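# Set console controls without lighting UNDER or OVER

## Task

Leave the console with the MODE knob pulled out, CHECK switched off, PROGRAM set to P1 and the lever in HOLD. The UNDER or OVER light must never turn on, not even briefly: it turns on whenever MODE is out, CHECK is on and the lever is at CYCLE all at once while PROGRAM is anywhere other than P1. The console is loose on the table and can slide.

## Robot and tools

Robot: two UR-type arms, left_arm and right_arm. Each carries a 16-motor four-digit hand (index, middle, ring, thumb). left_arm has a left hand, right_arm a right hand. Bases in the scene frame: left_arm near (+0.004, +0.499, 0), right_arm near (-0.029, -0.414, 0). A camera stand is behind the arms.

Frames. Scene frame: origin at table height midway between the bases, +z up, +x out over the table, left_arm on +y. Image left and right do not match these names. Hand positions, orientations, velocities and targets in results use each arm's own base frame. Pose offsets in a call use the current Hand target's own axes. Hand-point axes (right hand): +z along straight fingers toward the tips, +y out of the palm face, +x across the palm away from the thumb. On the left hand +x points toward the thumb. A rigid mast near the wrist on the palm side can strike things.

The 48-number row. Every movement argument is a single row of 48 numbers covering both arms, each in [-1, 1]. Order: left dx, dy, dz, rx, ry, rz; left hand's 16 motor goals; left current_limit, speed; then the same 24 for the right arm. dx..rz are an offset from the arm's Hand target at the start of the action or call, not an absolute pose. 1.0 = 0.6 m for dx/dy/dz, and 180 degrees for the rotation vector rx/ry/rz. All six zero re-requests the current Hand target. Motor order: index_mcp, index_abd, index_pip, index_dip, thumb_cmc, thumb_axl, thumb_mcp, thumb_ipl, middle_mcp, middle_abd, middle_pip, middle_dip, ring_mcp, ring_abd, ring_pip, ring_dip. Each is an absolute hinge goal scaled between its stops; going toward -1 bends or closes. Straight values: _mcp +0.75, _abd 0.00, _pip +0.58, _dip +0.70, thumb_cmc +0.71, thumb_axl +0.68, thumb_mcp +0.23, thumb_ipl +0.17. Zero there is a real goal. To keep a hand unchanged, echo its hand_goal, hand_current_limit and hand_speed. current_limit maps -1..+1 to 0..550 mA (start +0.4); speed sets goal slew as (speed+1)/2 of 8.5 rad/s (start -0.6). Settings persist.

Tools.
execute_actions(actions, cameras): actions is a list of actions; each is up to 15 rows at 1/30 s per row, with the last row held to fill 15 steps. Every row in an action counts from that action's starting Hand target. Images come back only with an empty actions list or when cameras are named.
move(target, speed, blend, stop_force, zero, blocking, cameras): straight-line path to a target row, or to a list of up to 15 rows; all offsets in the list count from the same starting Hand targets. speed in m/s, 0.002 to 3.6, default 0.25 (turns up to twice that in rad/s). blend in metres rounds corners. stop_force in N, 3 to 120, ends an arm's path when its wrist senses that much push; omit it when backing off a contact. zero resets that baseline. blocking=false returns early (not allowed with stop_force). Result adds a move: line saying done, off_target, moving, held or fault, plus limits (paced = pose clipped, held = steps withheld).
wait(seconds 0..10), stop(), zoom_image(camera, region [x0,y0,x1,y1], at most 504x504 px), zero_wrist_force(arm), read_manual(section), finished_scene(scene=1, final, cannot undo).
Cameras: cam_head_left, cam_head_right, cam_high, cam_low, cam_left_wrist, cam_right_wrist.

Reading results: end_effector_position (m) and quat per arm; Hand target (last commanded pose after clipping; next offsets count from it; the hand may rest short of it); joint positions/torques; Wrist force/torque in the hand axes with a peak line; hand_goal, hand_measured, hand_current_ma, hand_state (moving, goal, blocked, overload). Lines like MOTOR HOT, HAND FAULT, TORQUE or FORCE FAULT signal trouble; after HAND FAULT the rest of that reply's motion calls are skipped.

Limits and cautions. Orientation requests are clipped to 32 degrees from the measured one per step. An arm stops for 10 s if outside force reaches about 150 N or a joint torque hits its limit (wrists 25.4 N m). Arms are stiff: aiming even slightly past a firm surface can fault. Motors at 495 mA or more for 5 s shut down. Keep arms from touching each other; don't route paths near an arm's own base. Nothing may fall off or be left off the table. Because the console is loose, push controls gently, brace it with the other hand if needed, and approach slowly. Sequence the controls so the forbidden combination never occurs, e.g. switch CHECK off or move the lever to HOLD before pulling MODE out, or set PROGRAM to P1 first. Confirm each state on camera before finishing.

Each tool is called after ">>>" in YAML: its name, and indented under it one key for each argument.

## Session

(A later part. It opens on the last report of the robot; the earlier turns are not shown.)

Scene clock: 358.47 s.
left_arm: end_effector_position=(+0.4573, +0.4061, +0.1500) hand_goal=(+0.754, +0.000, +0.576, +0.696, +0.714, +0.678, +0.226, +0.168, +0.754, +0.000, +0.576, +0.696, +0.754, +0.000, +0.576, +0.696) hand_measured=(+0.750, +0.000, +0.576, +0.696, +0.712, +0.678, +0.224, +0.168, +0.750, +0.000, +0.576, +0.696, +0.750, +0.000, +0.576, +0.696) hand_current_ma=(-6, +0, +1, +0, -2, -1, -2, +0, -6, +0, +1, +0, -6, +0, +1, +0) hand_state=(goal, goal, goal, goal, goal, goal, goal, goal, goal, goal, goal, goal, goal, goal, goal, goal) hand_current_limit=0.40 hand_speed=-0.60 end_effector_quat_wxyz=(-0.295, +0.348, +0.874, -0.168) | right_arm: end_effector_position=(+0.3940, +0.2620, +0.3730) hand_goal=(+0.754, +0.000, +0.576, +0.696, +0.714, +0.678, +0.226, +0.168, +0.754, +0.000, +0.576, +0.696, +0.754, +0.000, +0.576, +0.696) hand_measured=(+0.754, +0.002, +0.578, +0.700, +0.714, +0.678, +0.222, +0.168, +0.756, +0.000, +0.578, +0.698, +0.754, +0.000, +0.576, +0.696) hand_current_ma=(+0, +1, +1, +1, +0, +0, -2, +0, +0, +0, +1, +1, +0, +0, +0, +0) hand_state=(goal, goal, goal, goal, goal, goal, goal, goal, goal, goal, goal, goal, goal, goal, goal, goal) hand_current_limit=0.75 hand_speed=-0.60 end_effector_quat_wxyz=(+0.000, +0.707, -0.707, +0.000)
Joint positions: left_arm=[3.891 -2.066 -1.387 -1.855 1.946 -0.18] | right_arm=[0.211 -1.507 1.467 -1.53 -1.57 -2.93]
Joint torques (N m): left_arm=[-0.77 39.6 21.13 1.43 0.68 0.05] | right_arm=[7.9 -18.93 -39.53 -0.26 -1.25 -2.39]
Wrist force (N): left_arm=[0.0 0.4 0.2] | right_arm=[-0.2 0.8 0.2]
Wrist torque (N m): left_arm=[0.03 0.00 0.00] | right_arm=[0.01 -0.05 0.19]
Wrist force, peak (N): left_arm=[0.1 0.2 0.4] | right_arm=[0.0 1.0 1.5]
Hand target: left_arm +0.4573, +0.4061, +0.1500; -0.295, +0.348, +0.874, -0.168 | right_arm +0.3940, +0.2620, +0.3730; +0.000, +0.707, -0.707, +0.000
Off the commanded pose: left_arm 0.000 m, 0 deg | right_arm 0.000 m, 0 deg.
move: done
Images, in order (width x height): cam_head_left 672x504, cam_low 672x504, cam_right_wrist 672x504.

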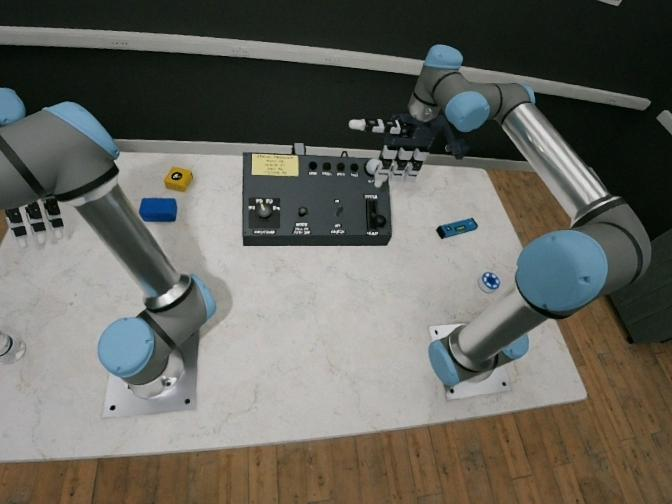

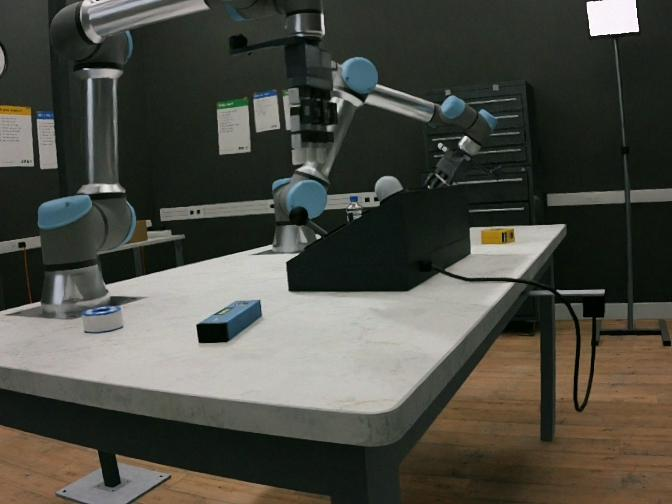

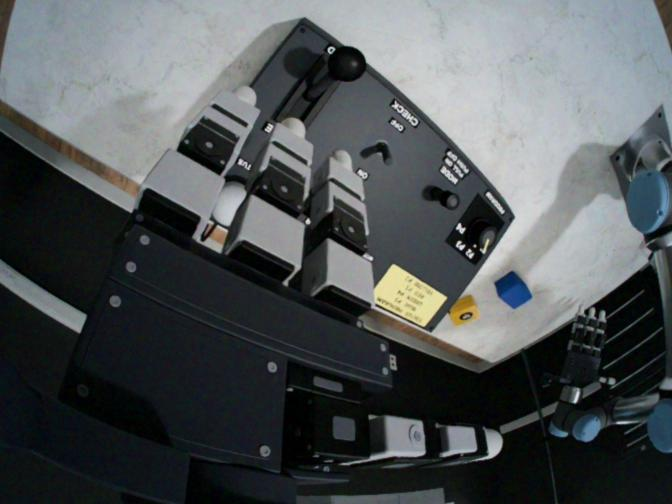

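>>> move:
  target:
    - [0,0,0,0,0,0,0.754,0,0.576,0.696,0.714,0.678,0.226,0.168,0.754,0,0.576,0.696,0.754,0,0.576,0.696,0.4,-0.6,-0.1667,0.0493,0.0333,0.1639,0,0,0.754,0,0.576,0.696,0.714,0.678,0.226,0.168,0.754,0,0.576,0.696,0.754,0,0.576,0.696,0.75,-0.6]
    - [0,0,0,0,0,0,0.754,0,0.576,0.696,0.714,0.678,0.226,0.168,0.754,0,0.576,0.696,0.754,0,0.576,0.696,0.4,-0.6,-0.1667,0.0493,0.1963,0.1639,0,0,0.754,0,0.576,0.696,0.714,0.678,0.226,0.168,0.754,0,0.576,0.696,0.754,0,0.576,0.696,0.75,-0.6]
  blend: [0.02, 0]
  speed: 0.25
  cameras: ["cam_right_wrist", "cam_low"]

>>> zoom_image:
  camera: "cam_right_wrist"
  region: [220, 40, 580, 310]

>>> zoom_image:
  camera: "cam_low"
  region: [260, 100, 500, 310]

Scene clock: 376.43 s.
left_arm: end_effector_position=(+0.4573, +0.4061, +0.1500) hand_goal=(+0.754, +0.000, +0.576, +0.696, +0.714, +0.678, +0.226, +0.168, +0.754, +0.000, +0.576, +0.696, +0.754, +0.000, +0.576, +0.696) hand_measured=(+0.750, +0.000, +0.576, +0.696, +0.712, +0.678, +0.224, +0.168, +0.750, +0.000, +0.576, +0.696, +0.750, +0.000, +0.576, +0.696) hand_current_ma=(-6, +0, +1, +0, -2, -1, -2, +0, -6, +0, +1, +0, -6, +0, +1, +0) hand_state=(goal, goal, goal, goal, goal, goal, goal, goal, goal, goal, goal, goal, goal, goal, goal, goal) hand_current_limit=0.40 hand_speed=-0.60 end_effector_quat_wxyz=(-0.295, +0.348, +0.874, -0.168) | right_arm: end_effector_position=(+0.3644, +0.3621, +0.2554) hand_goal=(+0.754, +0.000, +0.576, +0.696, +0.714, +0.678, +0.226, +0.168, +0.754, +0.000, +0.576, +0.696, +0.754, +0.000, +0.576, +0.696) hand_measured=(+0.750, +0.002, +0.578, +0.698, +0.712, +0.678, +0.222, +0.168, +0.750, +0.000, +0.578, +0.698, +0.750, +0.000, +0.576, +0.696) hand_current_ma=(-2, +1, +0, +1, -1, +0, -2, +0, -2, +0, +0, +1, -3, +0, +0, +0) hand_state=(goal, goal, goal, goal, goal, goal, goal, goal, goal, goal, goal, goal, goal, goal, goal, goal) hand_current_limit=0.75 hand_speed=-0.60 end_effector_quat_wxyz=(-0.180, +0.684, -0.684, +0.180)
Joint positions: left_arm=[3.891 -2.066 -1.387 -1.855 1.946 -0.18] | right_arm=[0.519 -1.588 1.938 -2.378 -1.817 -2.681]
Joint torques (N m): left_arm=[-1.45 39.56 22.35 1.19 0.7 0.26] | right_arm=[8.82 -14.26 -10.19 -4.65 0.66 -2.09]
Wrist force (N): left_arm=[0.2 0.1 0.4] | right_arm=[-0.2 -1.6 1.6]
Wrist torque (N m): left_arm=[-0.01 -0.01 0.01] | right_arm=[-0.11 -0.07 0.00]
Wrist force, peak (N): left_arm=[0.3 0.3 0.4] | right_arm=[0.0 -0.5 3.0]
Hand target: left_arm +0.4573, +0.4061, +0.1500; -0.295, +0.348, +0.874, -0.168 | right_arm +0.3644, +0.3621, +0.2553; -0.180, +0.684, -0.684, +0.180
Off the commanded pose: left_arm 0.000 m, 0 deg | right_arm 0.000 m, 0 deg.
move: done
Images, in order (width x height): cam_low 672x504, cam_right_wrist 672x504.

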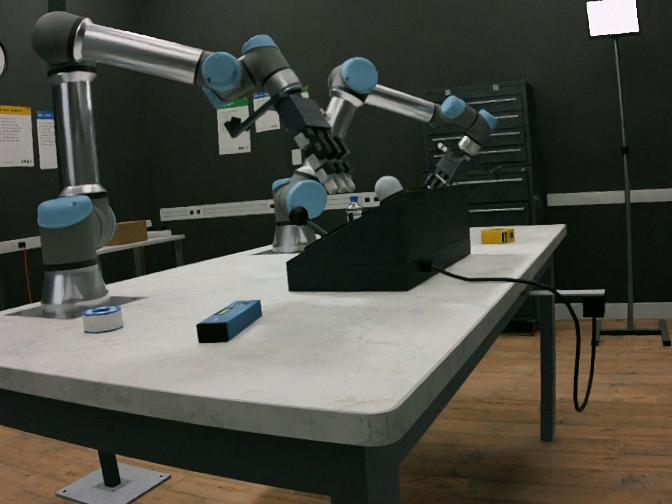

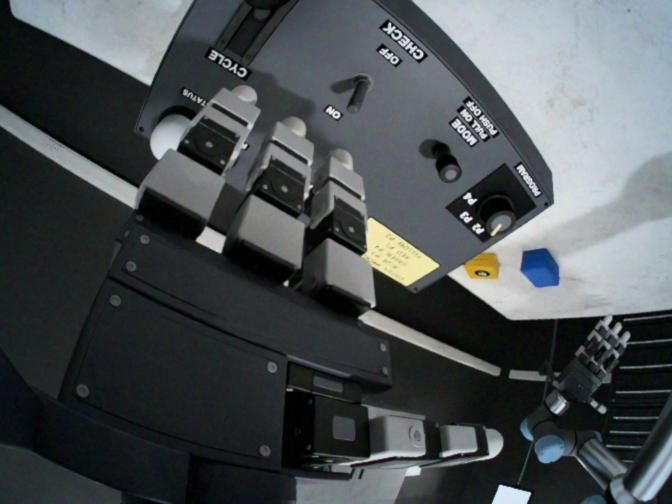

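Scaled by 1.400 from the camera's 672x504 image, which has a finer 960x720 frame.

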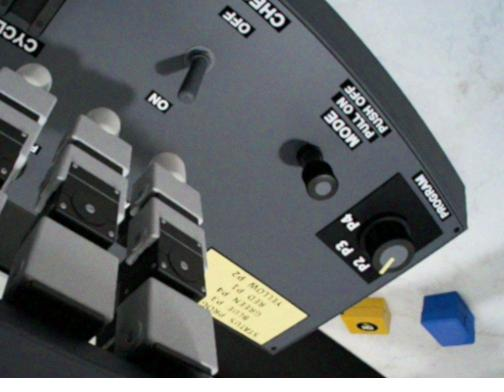

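Scaled by 2.100 from the camera's 672x504 image, which has a finer 960x720 frame.

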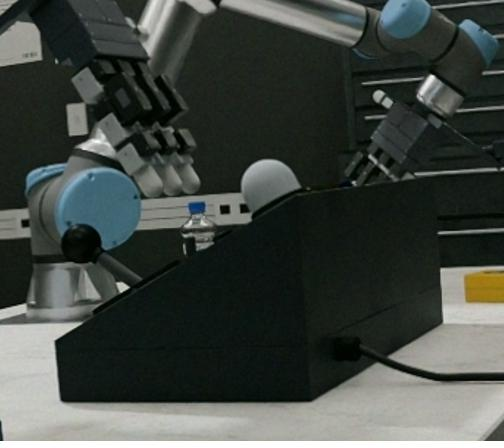

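>>> move:
  target:
    - [0,0,0,0,0,0,0.754,0,0.576,0.696,0.714,0.678,0.226,0.168,0.754,0,0.576,0.696,0.754,0,0.576,0.696,0.4,-0.6,0,0,0.1,0,0,0,0.754,0,0.576,0.696,0.714,0.678,0.226,0.168,0.754,0,0.576,0.696,0.754,0,0.576,0.696,0.75,-0.6]
    - [0,0,0,0,0,0,0.754,0,0.576,0.696,0.714,0.678,0.226,0.168,0.754,0,0.576,0.696,0.754,0,0.576,0.696,0.4,-0.6,0,0.055,0.1,0,0,0,0.754,0,0.576,0.696,0.714,0.678,0.226,0.168,0.754,0,0.576,0.696,0.754,0,0.576,0.696,0.75,-0.6]
  blend: [0.0, 0]
  speed: [0.12, 0.06]
  stop_force: 15
  cameras: ["cam_right_wrist", "cam_low", "cam_head_left"]

>>> zoom_image:
  camera: "cam_right_wrist"
  region: [220, 40, 580, 310]

>>> zoom_image:
  camera: "cam_head_left"
  region: [230, 140, 410, 260]

Scene clock: 396.67 s.
left_arm: end_effector_position=(+0.4573, +0.4061, +0.1500) hand_goal=(+0.754, +0.000, +0.576, +0.696, +0.714, +0.678, +0.226, +0.168, +0.754, +0.000, +0.576, +0.696, +0.754, +0.000, +0.576, +0.696) hand_measured=(+0.750, +0.000, +0.576, +0.696, +0.712, +0.678, +0.224, +0.168, +0.750, +0.000, +0.576, +0.696, +0.750, +0.000, +0.576, +0.696) hand_current_ma=(-6, +0, +1, +0, -2, -1, -2, +0, -6, +0, +1, +0, -6, +0, +1, +0) hand_state=(goal, goal, goal, goal, goal, goal, goal, goal, goal, goal, goal, goal, goal, goal, goal, goal) hand_current_limit=0.40 hand_speed=-0.60 end_effector_quat_wxyz=(-0.295, +0.348, +0.874, -0.168) | right_arm: end_effector_position=(+0.3653, +0.3621, +0.1868) hand_goal=(+0.754, +0.000, +0.576, +0.696, +0.714, +0.678, +0.226, +0.168, +0.754, +0.000, +0.576, +0.696, +0.754, +0.000, +0.576, +0.696) hand_measured=(+0.822, +0.018, +0.622, +0.716, +0.712, +0.678, +0.222, +0.168, +0.750, +0.000, +0.578, +0.698, +0.750, +0.000, +0.576, +0.696) hand_current_ma=(+159, +17, +82, +24, -1, +0, -2, +0, -2, +0, +0, +1, -3, +0, +0, +0) hand_state=(blocked, goal, blocked, blocked, goal, goal, goal, goal, goal, goal, goal, goal, goal, goal, goal, goal) hand_current_limit=0.75 hand_speed=-0.60 end_effector_quat_wxyz=(-0.180, +0.684, -0.684, +0.180)
Joint positions: left_arm=[3.891 -2.066 -1.387 -1.855 1.946 -0.18] | right_arm=[0.518 -1.51 2.052 -2.57 -1.817 -2.681]
Joint torques (N m): left_arm=[-0.87 39.34 23.61 1.51 0.76 -0.05] | right_arm=[10.3 -32.11 -5.76 -3.67 -1.52 2.1]
Wrist force (N): left_arm=[0.2 0.1 0.0] | right_arm=[-1.3 -7.0 0.9]
Wrist torque (N m): left_arm=[0.01 -0.02 0.02] | right_arm=[0.22 -0.33 -0.09]
Wrist force, peak (N): left_arm=[-0.1 0.0 0.6] | right_arm=[-1.4 -7.2 0.9]
Hand target: left_arm +0.4573, +0.4061, +0.1500; -0.295, +0.348, +0.874, -0.168 | right_arm +0.3653, +0.3621, +0.1868; -0.180, +0.684, -0.684, +0.180
Off the commanded pose: left_arm 0.000 m, 0 deg | right_arm 0.000 m, 0 deg.
move: done
Images, in order (width x height): cam_head_left 672x504, cam_low 672x504, cam_right_wrist 672x504.

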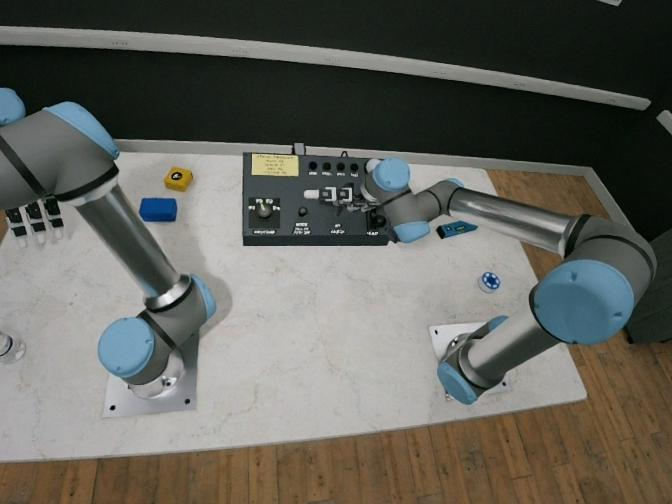

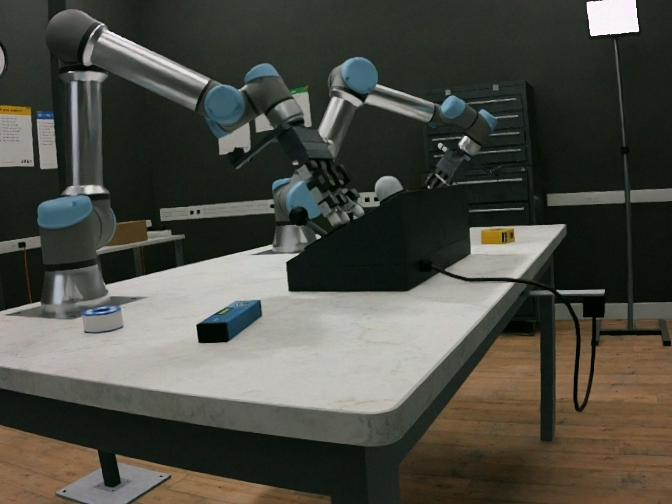

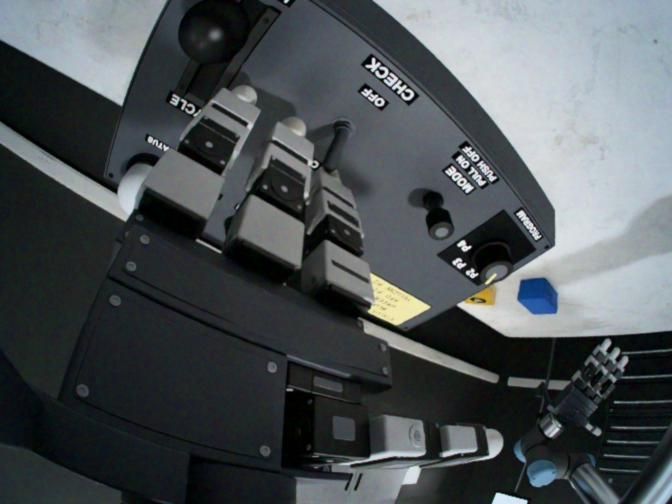

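Scaled by 1.400 from the camera's 672x504 image, which has a finer 960x720 frame.

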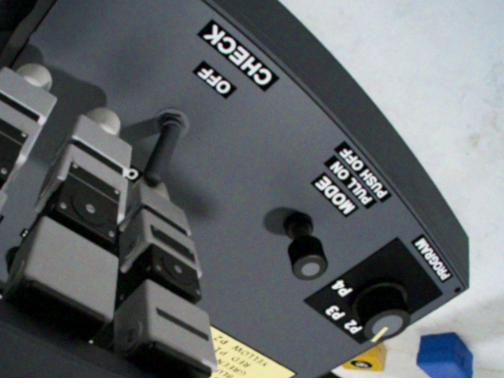

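Scaled by 2.800 from the camera's 672x504 image, which has a finer 960x720 frame.

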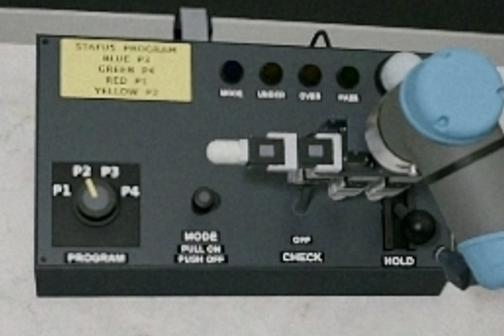

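>>> move:
  target: [0,0,0,0,0,0,0.754,0,0.576,0.696,0.714,0.678,0.226,0.168,0.754,0,0.576,0.696,0.754,0,0.576,0.696,0.4,-0.6,0,0.045,0,0,0,0,0.754,0,0.576,0.696,0.714,0.678,0.226,0.168,0.754,0,0.576,0.696,0.754,0,0.576,0.696,0.75,-0.6]
  speed: 0.05
  stop_force: 12
  cameras: ["cam_right_wrist", "cam_low", "cam_head_left"]

>>> zoom_image:
  camera: "cam_right_wrist"
  region: [220, 40, 580, 310]

>>> zoom_image:
  camera: "cam_head_left"
  region: [230, 140, 410, 260]

Scene clock: 413.73 s.
left_arm: end_effector_position=(+0.4573, +0.4061, +0.1500) hand_goal=(+0.754, +0.000, +0.576, +0.696, +0.714, +0.678, +0.226, +0.168, +0.754, +0.000, +0.576, +0.696, +0.754, +0.000, +0.576, +0.696) hand_measured=(+0.750, +0.000, +0.576, +0.696, +0.712, +0.678, +0.224, +0.168, +0.750, +0.000, +0.576, +0.696, +0.750, +0.000, +0.576, +0.696) hand_current_ma=(-6, +0, +1, +0, -2, -1, -2, +0, -6, +0, +1, +0, -6, +0, +1, +0) hand_state=(goal, goal, goal, goal, goal, goal, goal, goal, goal, goal, goal, goal, goal, goal, goal, goal) hand_current_limit=0.40 hand_speed=-0.60 end_effector_quat_wxyz=(-0.295, +0.348, +0.874, -0.168) | right_arm: end_effector_position=(+0.3418, +0.3621, +0.1735) hand_goal=(+0.754, +0.000, +0.576, +0.696, +0.714, +0.678, +0.226, +0.168, +0.754, +0.000, +0.576, +0.696, +0.754, +0.000, +0.576, +0.696) hand_measured=(+0.806, +0.056, +0.614, +0.718, +0.712, +0.678, +0.222, +0.168, +0.750, +0.000, +0.576, +0.698, +0.750, +0.000, +0.576, +0.696) hand_current_ma=(+106, +91, +62, +26, -1, +0, -2, +0, -2, +0, +0, +1, -3, +0, +0, +0) hand_state=(blocked, blocked, blocked, blocked, goal, goal, goal, goal, goal, goal, goal, goal, goal, goal, goal, goal) hand_current_limit=0.75 hand_speed=-0.60 end_effector_quat_wxyz=(-0.180, +0.684, -0.684, +0.180)
Joint positions: left_arm=[3.891 -2.066 -1.387 -1.855 1.946 -0.18] | right_arm=[0.545 -1.53 2.112 -2.603 -1.828 -2.656]
Joint torques (N m): left_arm=[-1.68 41.18 22.53 1.46 0.89 0.15] | right_arm=[7.9 -29.37 -7.05 -3.88 -1.92 2.12]
Wrist force (N): left_arm=[0.3 0.1 0.3] | right_arm=[-2.4 -5.3 1.7]
Wrist torque (N m): left_arm=[-0.02 -0.03 0.03] | right_arm=[0.12 -0.35 -0.21]
Wrist force, peak (N): left_arm=[0.2 0.3 0.6] | right_arm=[-6.3 -5.9 -8.4]
Hand target: left_arm +0.4573, +0.4061, +0.1500; -0.295, +0.348, +0.874, -0.168 | right_arm +0.3418, +0.3621, +0.1735; -0.180, +0.684, -0.684, +0.180
Off the commanded pose: left_arm 0.000 m, 0 deg | right_arm 0.000 m, 0 deg.
move: done
Images, in order (width x height): cam_head_left 672x504, cam_low 672x504, cam_right_wrist 672x504.

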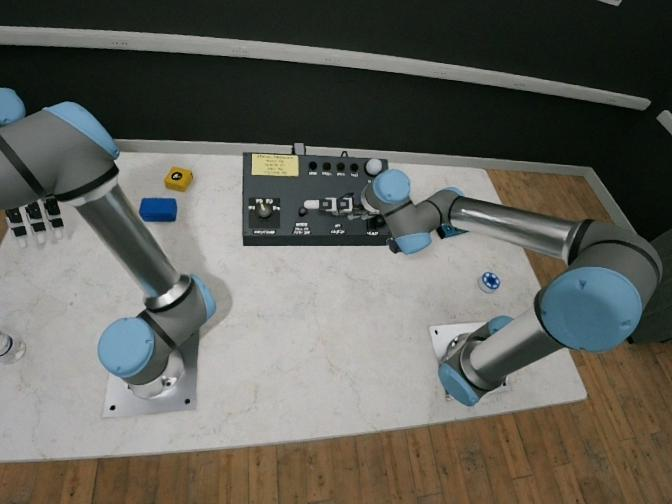

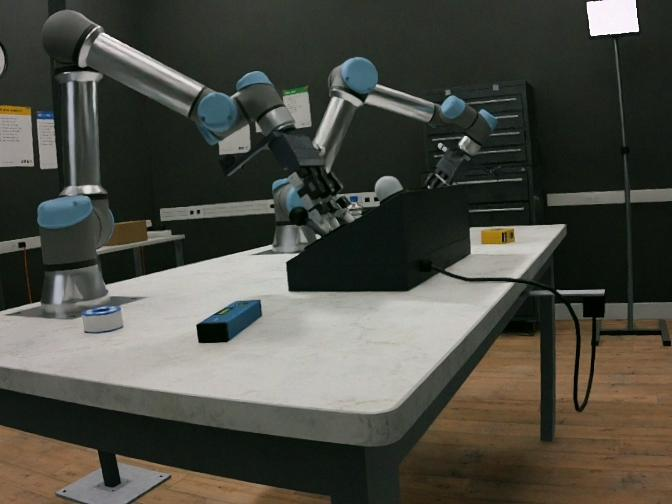

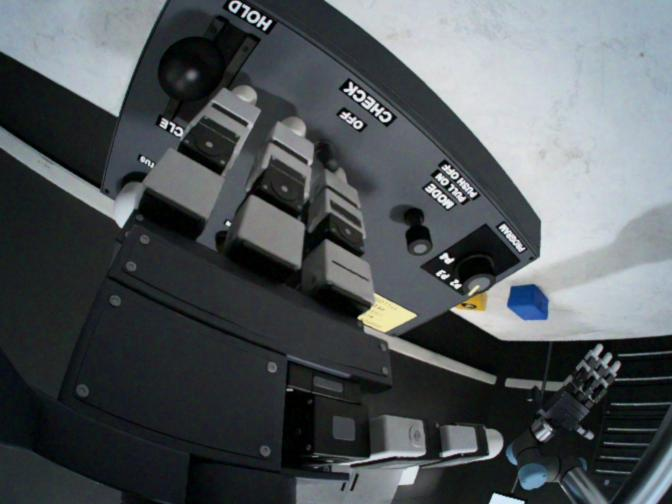

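Scaled by 1.400 from the camera's 672x504 image, which has a finer 960x720 frame.

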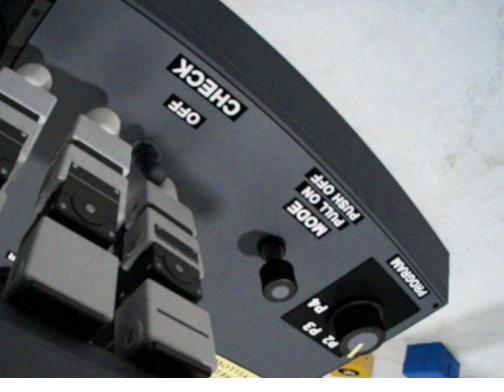

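Scaled by 2.800 from the camera's 672x504 image, which has a finer 960x720 frame.

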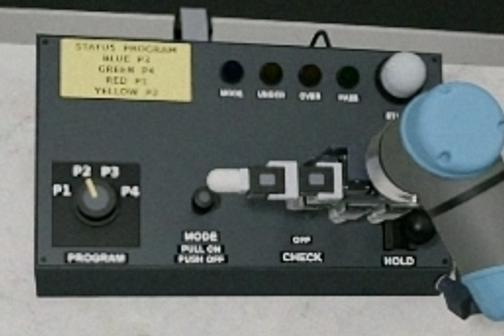

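>>> move:
  target:
    - [0,0,0,0,0,0,0.754,0,0.576,0.696,0.714,0.678,0.226,0.168,0.754,0,0.576,0.696,0.754,0,0.576,0.696,0.4,-0.6,0,-0.05,0,0,0,0,0.754,0,0.576,0.696,0.714,0.678,0.226,0.168,0.754,0,0.576,0.696,0.754,0,0.576,0.696,0.75,-0.6]
    - [0,0,0,0,0,0,0.754,0,0.576,0.696,0.714,0.678,0.226,0.168,0.754,0,0.576,0.696,0.754,0,0.576,0.696,0.4,-0.6,0,-0.05,-0.1,0,0,0,0.754,0,0.576,0.696,0.714,0.678,0.226,0.168,0.754,0,0.576,0.696,0.754,0,0.576,0.696,0.75,-0.6]
  blend: [0.01, 0]
  speed: 0.12
  cameras: ["cam_right_wrist", "cam_high", "cam_head_right"]

>>> zoom_image:
  camera: "cam_right_wrist"
  region: [220, 40, 580, 310]

>>> zoom_image:
  camera: "cam_high"
  region: [210, 240, 450, 400]

Scene clock: 426.07 s.
left_arm: end_effector_position=(+0.4573, +0.4061, +0.1500) hand_goal=(+0.754, +0.000, +0.576, +0.696, +0.714, +0.678, +0.226, +0.168, +0.754, +0.000, +0.576, +0.696, +0.754, +0.000, +0.576, +0.696) hand_measured=(+0.750, +0.000, +0.576, +0.696, +0.712, +0.678, +0.224, +0.168, +0.750, +0.000, +0.576, +0.696, +0.750, +0.000, +0.576, +0.696) hand_current_ma=(-6, +0, +1, +0, -2, -1, -2, +0, -6, +0, +1, +0, -6, +0, +1, +0) hand_state=(goal, goal, goal, goal, goal, goal, goal, goal, goal, goal, goal, goal, goal, goal, goal, goal) hand_current_limit=0.40 hand_speed=-0.60 end_effector_quat_wxyz=(-0.295, +0.348, +0.874, -0.168) | right_arm: end_effector_position=(+0.3383, +0.3621, +0.2405) hand_goal=(+0.754, +0.000, +0.576, +0.696, +0.714, +0.678, +0.226, +0.168, +0.754, +0.000, +0.576, +0.696, +0.754, +0.000, +0.576, +0.696) hand_measured=(+0.752, +0.002, +0.578, +0.698, +0.712, +0.678, +0.222, +0.168, +0.750, +0.000, +0.576, +0.698, +0.748, +0.000, +0.576, +0.696) hand_current_ma=(-1, +1, +0, +1, -1, +0, -2, +0, -2, +0, +0, +1, -3, +0, +0, +0) hand_state=(goal, goal, goal, goal, goal, goal, goal, goal, goal, goal, goal, goal, goal, goal, goal, goal) hand_current_limit=0.75 hand_speed=-0.60 end_effector_quat_wxyz=(-0.180, +0.684, -0.684, +0.180)
Joint positions: left_arm=[3.891 -2.066 -1.387 -1.855 1.946 -0.18] | right_arm=[0.549 -1.619 2.007 -2.408 -1.83 -2.653]
Joint torques (N m): left_arm=[-0.27 41.31 22.75 1.34 0.77 -0.11] | right_arm=[10.2 -30.02 -38.44 -0.3 -1.74 2.19]
Wrist force (N): left_arm=[0.3 0.1 0.2] | right_arm=[-0.1 -1.7 1.8]
Wrist torque (N m): left_arm=[0.00 -0.03 0.03] | right_arm=[-0.10 -0.10 -0.06]
Wrist force, peak (N): left_arm=[0.1 0.4 0.5] | right_arm=[-2.7 -5.4 2.0]
Hand target: left_arm +0.4573, +0.4061, +0.1500; -0.295, +0.348, +0.874, -0.168 | right_arm +0.3383, +0.3621, +0.2405; -0.180, +0.684, -0.684, +0.180
Off the commanded pose: left_arm 0.000 m, 0 deg | right_arm 0.000 m, 0 deg.
move: done
Images, in order (width x height): cam_head_right 672x504, cam_high 672x504, cam_right_wrist 672x504.

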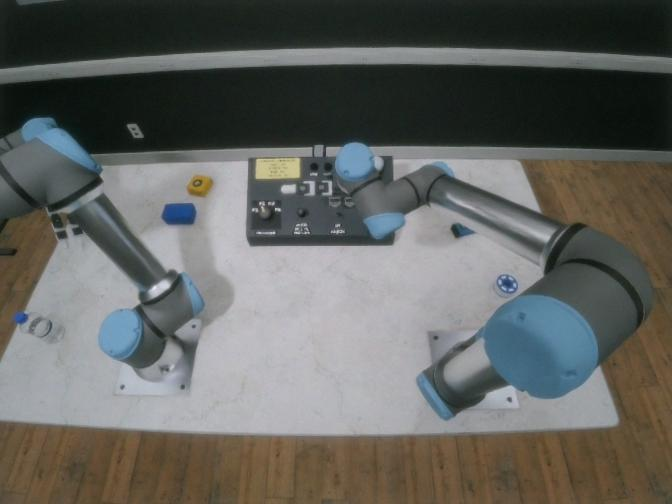

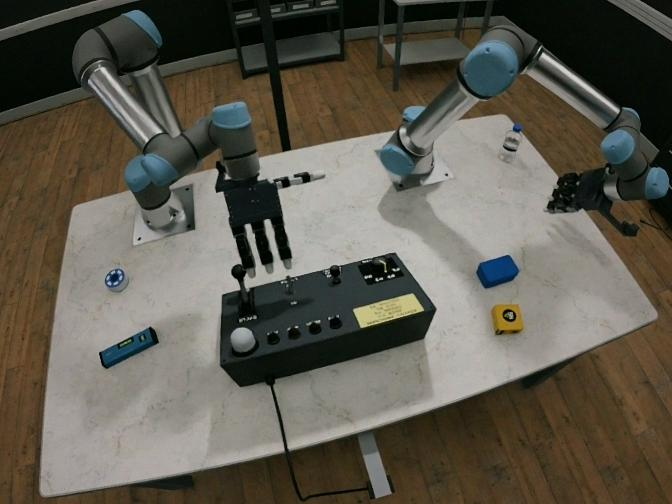

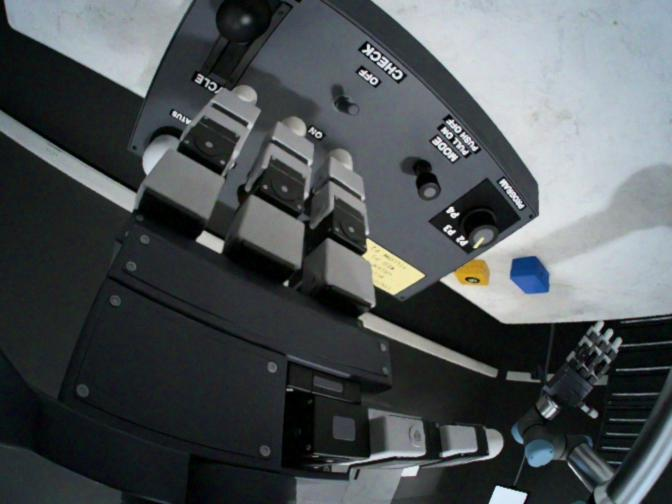

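Scaled by 1.400 from the camera's 672x504 image, which has a finer 960x720 frame.

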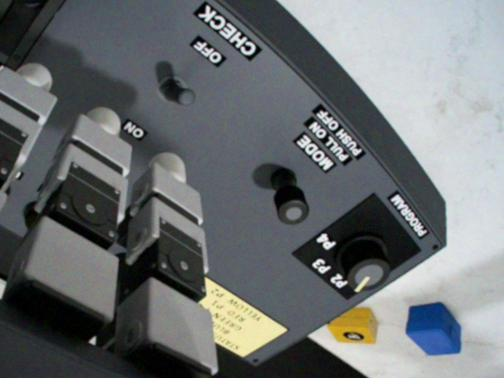

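Scaled by 2.100 from the camera's 672x504 image, which has a finer 960x720 frame.

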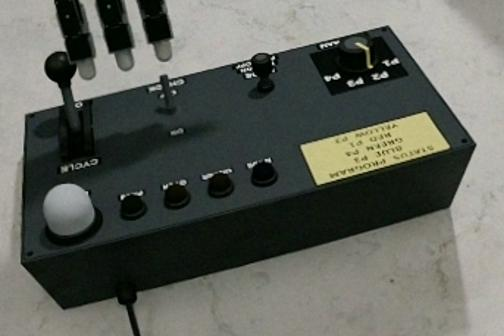

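>>> zoom_image:
  camera: "cam_right_wrist"
  region: [300, 30, 440, 140]

>>> zoom_image:
  camera: "cam_high"
  region: [260, 255, 350, 325]

>>> zoom_image:
  camera: "cam_head_right"
  region: [290, 180, 400, 250]

Scaled by 3.600 from the camera's 672x504 image, which has a finer 960x720 frame.

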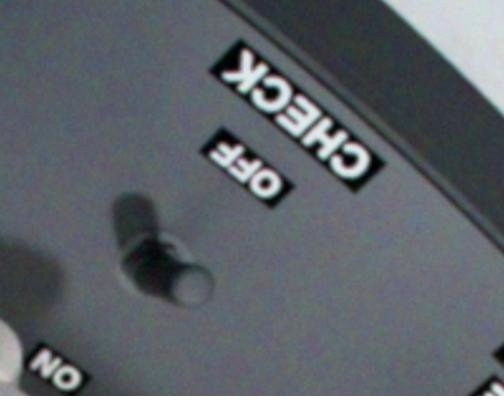

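Scaled by 5.600 from the camera's 672x504 image, which has a finer 960x720 frame.

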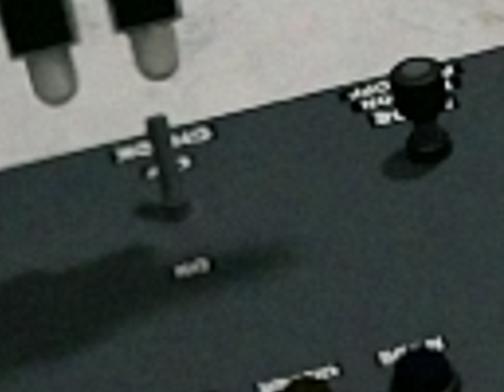

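Scaled by 4.582 from the camera's 672x504 image, which has a finer 960x720 frame.

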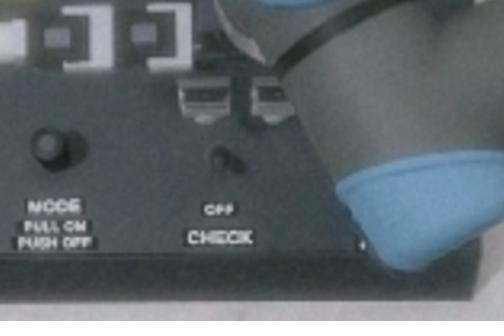

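>>> zoom_image:
  camera: "cam_right_wrist"
  region: [390, 130, 550, 260]

>>> zoom_image:
  camera: "cam_head_right"
  region: [240, 180, 350, 250]

>>> zoom_image:
  camera: "cam_high"
  region: [320, 240, 440, 320]

Scaled by 3.150 from the camera's 672x504 image, which has a finer 960x720 frame.

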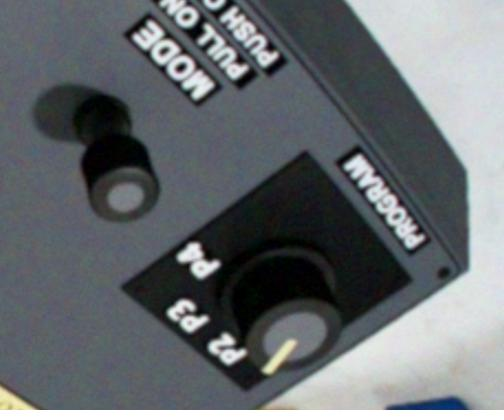

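Scaled by 4.582 from the camera's 672x504 image, which has a finer 960x720 frame.

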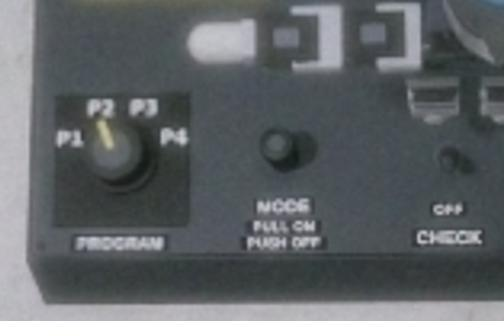

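Scaled by 4.200 from the camera's 672x504 image, which has a finer 960x720 frame.

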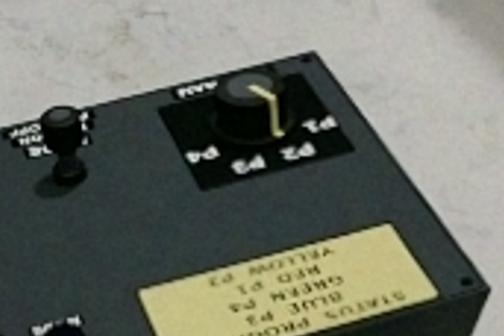

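>>> move:
  target: [0,0,0,0,0,0,0.754,0,0.576,0.696,0.714,0.678,0.226,0.168,0.754,0,0.576,0.696,0.754,0,0.576,0.696,0.4,-0.6,-0.45,0.0133,0,0,0,0,0.754,0.2,0.576,0.696,0.714,0.678,0.226,0.168,0.754,-0.2,0.576,0.696,0.754,-0.25,0.576,0.696,0.75,-0.6]
  speed: 0.25
  cameras: ["cam_right_wrist", "cam_high", "cam_head_left", "cam_head_right"]

>>> zoom_image:
  camera: "cam_right_wrist"
  region: [200, 40, 440, 220]

>>> zoom_image:
  camera: "cam_high"
  region: [300, 180, 460, 300]

Scene clock: 549.20 s.
left_arm: end_effector_position=(+0.4573, +0.4061, +0.1500) hand_goal=(+0.754, +0.000, +0.576, +0.696, +0.714, +0.678, +0.226, +0.168, +0.754, +0.000, +0.576, +0.696, +0.754, +0.000, +0.576, +0.696) hand_measured=(+0.750, +0.000, +0.576, +0.696, +0.712, +0.678, +0.224, +0.168, +0.750, +0.000, +0.576, +0.696, +0.750, +0.000, +0.576, +0.696) hand_current_ma=(-6, +0, +1, +0, -2, -1, -2, +0, -6, +0, +1, +0, -6, +0, +1, +0) hand_state=(goal, goal, goal, goal, goal, goal, goal, goal, goal, goal, goal, goal, goal, goal, goal, goal) hand_current_limit=0.40 hand_speed=-0.60 end_effector_quat_wxyz=(-0.295, +0.348, +0.874, -0.168) | right_arm: end_effector_position=(+0.3313, +0.6320, +0.2367) hand_goal=(+0.754, +0.200, +0.576, +0.696, +0.714, +0.678, +0.226, +0.168, +0.754, -0.200, +0.576, +0.696, +0.754, -0.250, +0.576, +0.696) hand_measured=(+0.750, +0.196, +0.578, +0.698, +0.712, +0.678, +0.222, +0.168, +0.750, -0.196, +0.576, +0.698, +0.748, -0.246, +0.576, +0.696) hand_current_ma=(-2, -1, +0, +1, -1, +0, -2, +0, -2, +1, +0, +1, -3, +2, +0, +0) hand_state=(goal, goal, goal, goal, goal, goal, goal, goal, goal, goal, goal, goal, goal, goal, goal, goal) hand_current_limit=0.75 hand_speed=-0.60 end_effector_quat_wxyz=(-0.180, +0.684, -0.684, +0.180)
Joint positions: left_arm=[3.891 -2.066 -1.387 -1.855 1.946 -0.18] | right_arm=[0.925 -1.112 1.363 -2.151 -1.975 -2.285]
Joint torques (N m): left_arm=[-2.59 42.04 23.44 1.58 0.73 -0.06] | right_arm=[8.93 -36.61 -40.2 -0.64 -2.14 2.02]
Wrist force (N): left_arm=[0.1 0.1 0.4] | right_arm=[0.0 -2.0 1.6]
Wrist torque (N m): left_arm=[-0.02 0.00 0.01] | right_arm=[-0.08 -0.12 -0.10]
Wrist force, peak (N): left_arm=[0.2 0.1 0.7] | right_arm=[1.4 -1.7 2.0]
Hand target: left_arm +0.4573, +0.4061, +0.1500; -0.295, +0.348, +0.874, -0.168 | right_arm +0.3313, +0.6321, +0.2367; -0.180, +0.684, -0.684, +0.180
Off the commanded pose: left_arm 0.000 m, 0 deg | right_arm 0.000 m, 0 deg.
move: done
Images, in order (width x height): cam_head_left 672x504, cam_head_right 672x504, cam_high 672x504, cam_right_wrist 672x504.

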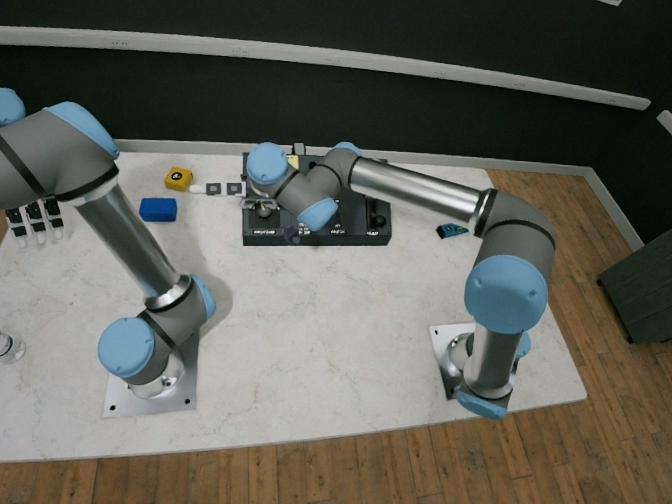

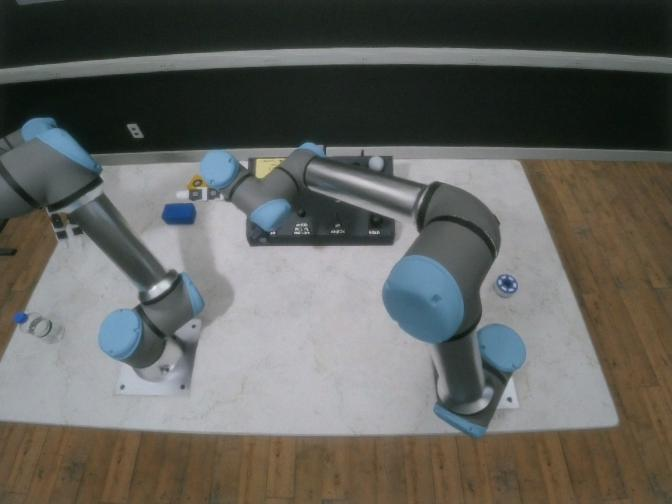

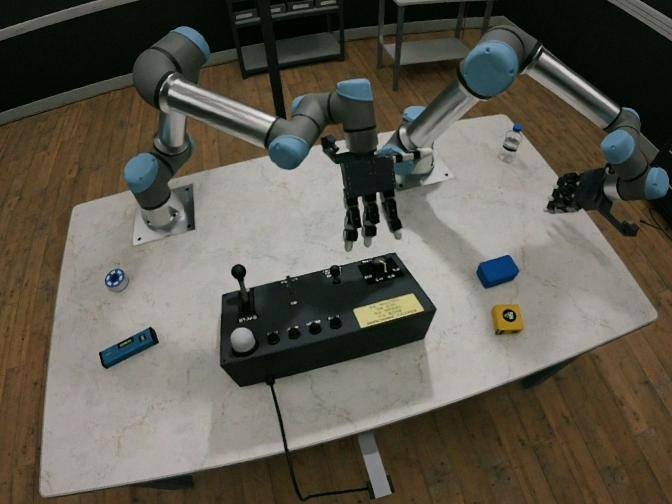

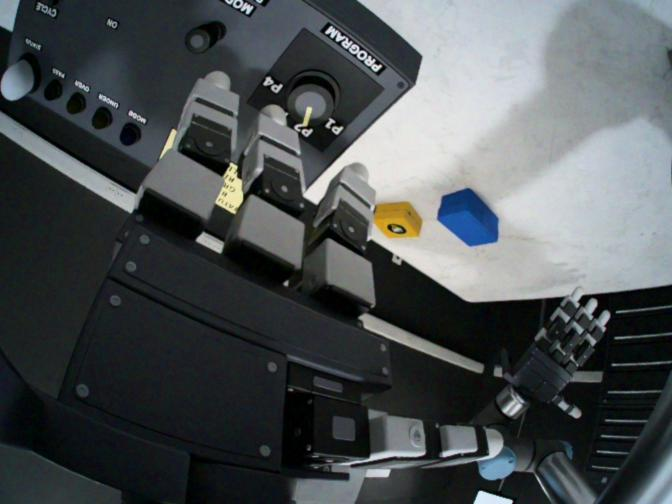

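Scaled by 2.100 from the camera's 672x504 image, which has a finer 960x720 frame.

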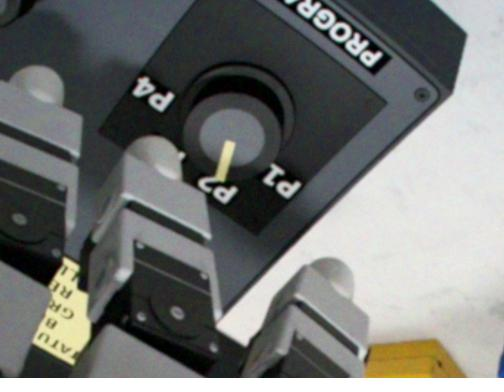

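Scaled by 3.150 from the camera's 672x504 image, which has a finer 960x720 frame.

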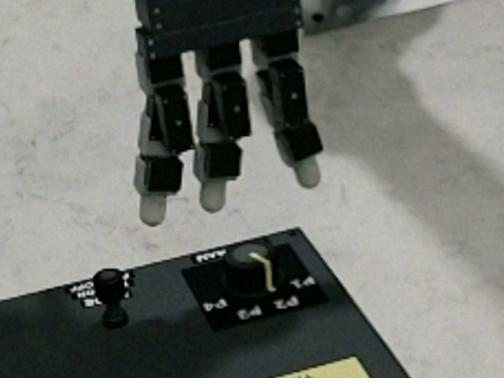

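>>> move:
  target:
    - [0,0,0,0,0,0,0.754,0,0.576,0.696,0.714,0.678,0.226,0.168,0.754,0,0.576,0.696,0.754,0,0.576,0.696,0.4,-0.6,0.0262,0.0095,0.03,0,0,0,0.754,0.2,0.576,0.696,0.714,0.678,0.226,0.168,0.754,-0.2,0.576,0.696,0.754,-0.25,0.576,0.696,0.75,-0.6]
    - [0,0,0,0,0,0,0.754,0,0.576,0.696,0.714,0.678,0.226,0.168,0.754,0,0.576,0.696,0.754,0,0.576,0.696,0.4,-0.6,0.0262,0.0095,0.1083,0,0,0,0.754,0.2,0.576,0.696,0.714,0.678,0.226,0.168,0.754,-0.2,0.576,0.696,0.754,-0.25,0.576,0.696,0.75,-0.6]
  blend: [0.01, 0]
  speed: 0.08
  stop_force: 8
  cameras: ["cam_right_wrist", "cam_high"]

>>> zoom_image:
  camera: "cam_right_wrist"
  region: [200, 40, 440, 220]

>>> zoom_image:
  camera: "cam_high"
  region: [300, 180, 460, 300]

Scene clock: 595.43 s.
left_arm: end_effector_position=(+0.4573, +0.4061, +0.1500) hand_goal=(+0.754, +0.000, +0.576, +0.696, +0.714, +0.678, +0.226, +0.168, +0.754, +0.000, +0.576, +0.696, +0.754, +0.000, +0.576, +0.696) hand_measured=(+0.750, +0.000, +0.576, +0.696, +0.712, +0.678, +0.224, +0.168, +0.750, +0.000, +0.576, +0.696, +0.750, +0.000, +0.576, +0.696) hand_current_ma=(-6, +0, +1, +0, -2, -1, -2, +0, -6, +0, +1, +0, -6, +0, +1, +0) hand_state=(goal, goal, goal, goal, goal, goal, goal, goal, goal, goal, goal, goal, goal, goal, goal, goal) hand_current_limit=0.40 hand_speed=-0.60 end_effector_quat_wxyz=(-0.295, +0.348, +0.874, -0.168) | right_arm: end_effector_position=(+0.3583, +0.6164, +0.1774) hand_goal=(+0.754, +0.200, +0.576, +0.696, +0.714, +0.678, +0.226, +0.168, +0.754, -0.200, +0.576, +0.696, +0.754, -0.250, +0.576, +0.696) hand_measured=(+0.750, +0.196, +0.578, +0.698, +0.712, +0.678, +0.222, +0.168, +0.750, -0.196, +0.576, +0.698, +0.748, -0.246, +0.576, +0.696) hand_current_ma=(-2, -1, +0, +1, -1, +0, -2, +0, -2, +1, +0, +1, -3, +2, +0, +0) hand_state=(goal, goal, goal, goal, goal, goal, goal, goal, goal, goal, goal, goal, goal, goal, goal, goal) hand_current_limit=0.75 hand_speed=-0.60 end_effector_quat_wxyz=(-0.180, +0.684, -0.684, +0.180)
Joint positions: left_arm=[3.891 -2.066 -1.387 -1.855 1.946 -0.18] | right_arm=[0.878 -1.069 1.461 -2.31 -1.959 -2.333]
Joint torques (N m): left_arm=[-2.41 40.34 24.82 1.53 0.89 0.06] | right_arm=[-8.29 -37.28 -10.82 -4.88 0.19 -2.4]
Wrist force (N): left_arm=[-0.1 0.2 0.2] | right_arm=[-0.2 -1.5 1.9]
Wrist torque (N m): left_arm=[0.01 0.02 -0.01] | right_arm=[-0.08 -0.12 0.06]
Wrist force, peak (N): left_arm=[0.3 0.1 0.7] | right_arm=[0.0 -2.3 1.7]
Hand target: left_arm +0.4573, +0.4061, +0.1500; -0.295, +0.348, +0.874, -0.168 | right_arm +0.3583, +0.6164, +0.1774; -0.180, +0.684, -0.684, +0.180
Off the commanded pose: left_arm 0.000 m, 0 deg | right_arm 0.000 m, 0 deg.
move: done
Images, in order (width x height): cam_high 672x504, cam_right_wrist 672x504.

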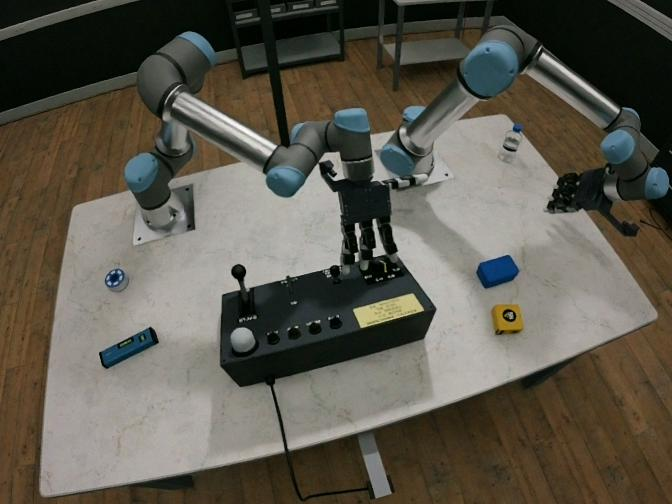

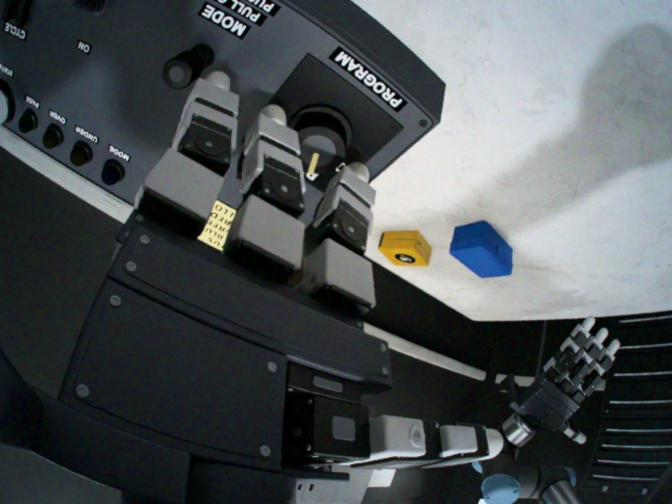

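Scaled by 2.100 from the camera's 672x504 image, which has a finer 960x720 frame.

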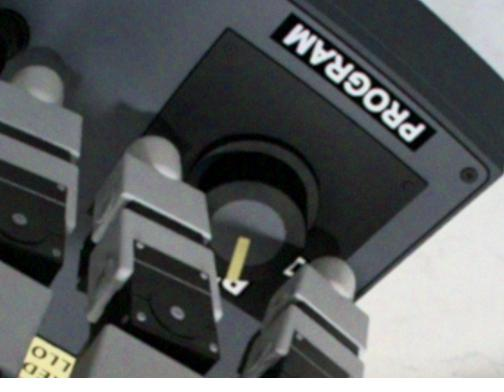

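Scaled by 3.150 from the camera's 672x504 image, which has a finer 960x720 frame.

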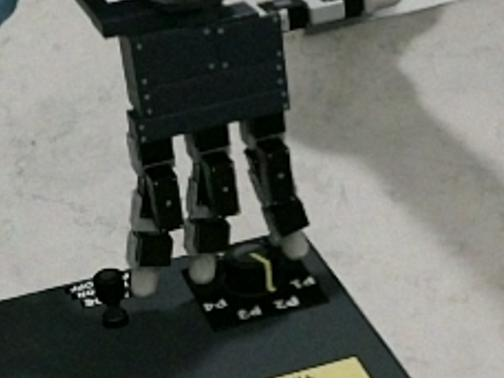

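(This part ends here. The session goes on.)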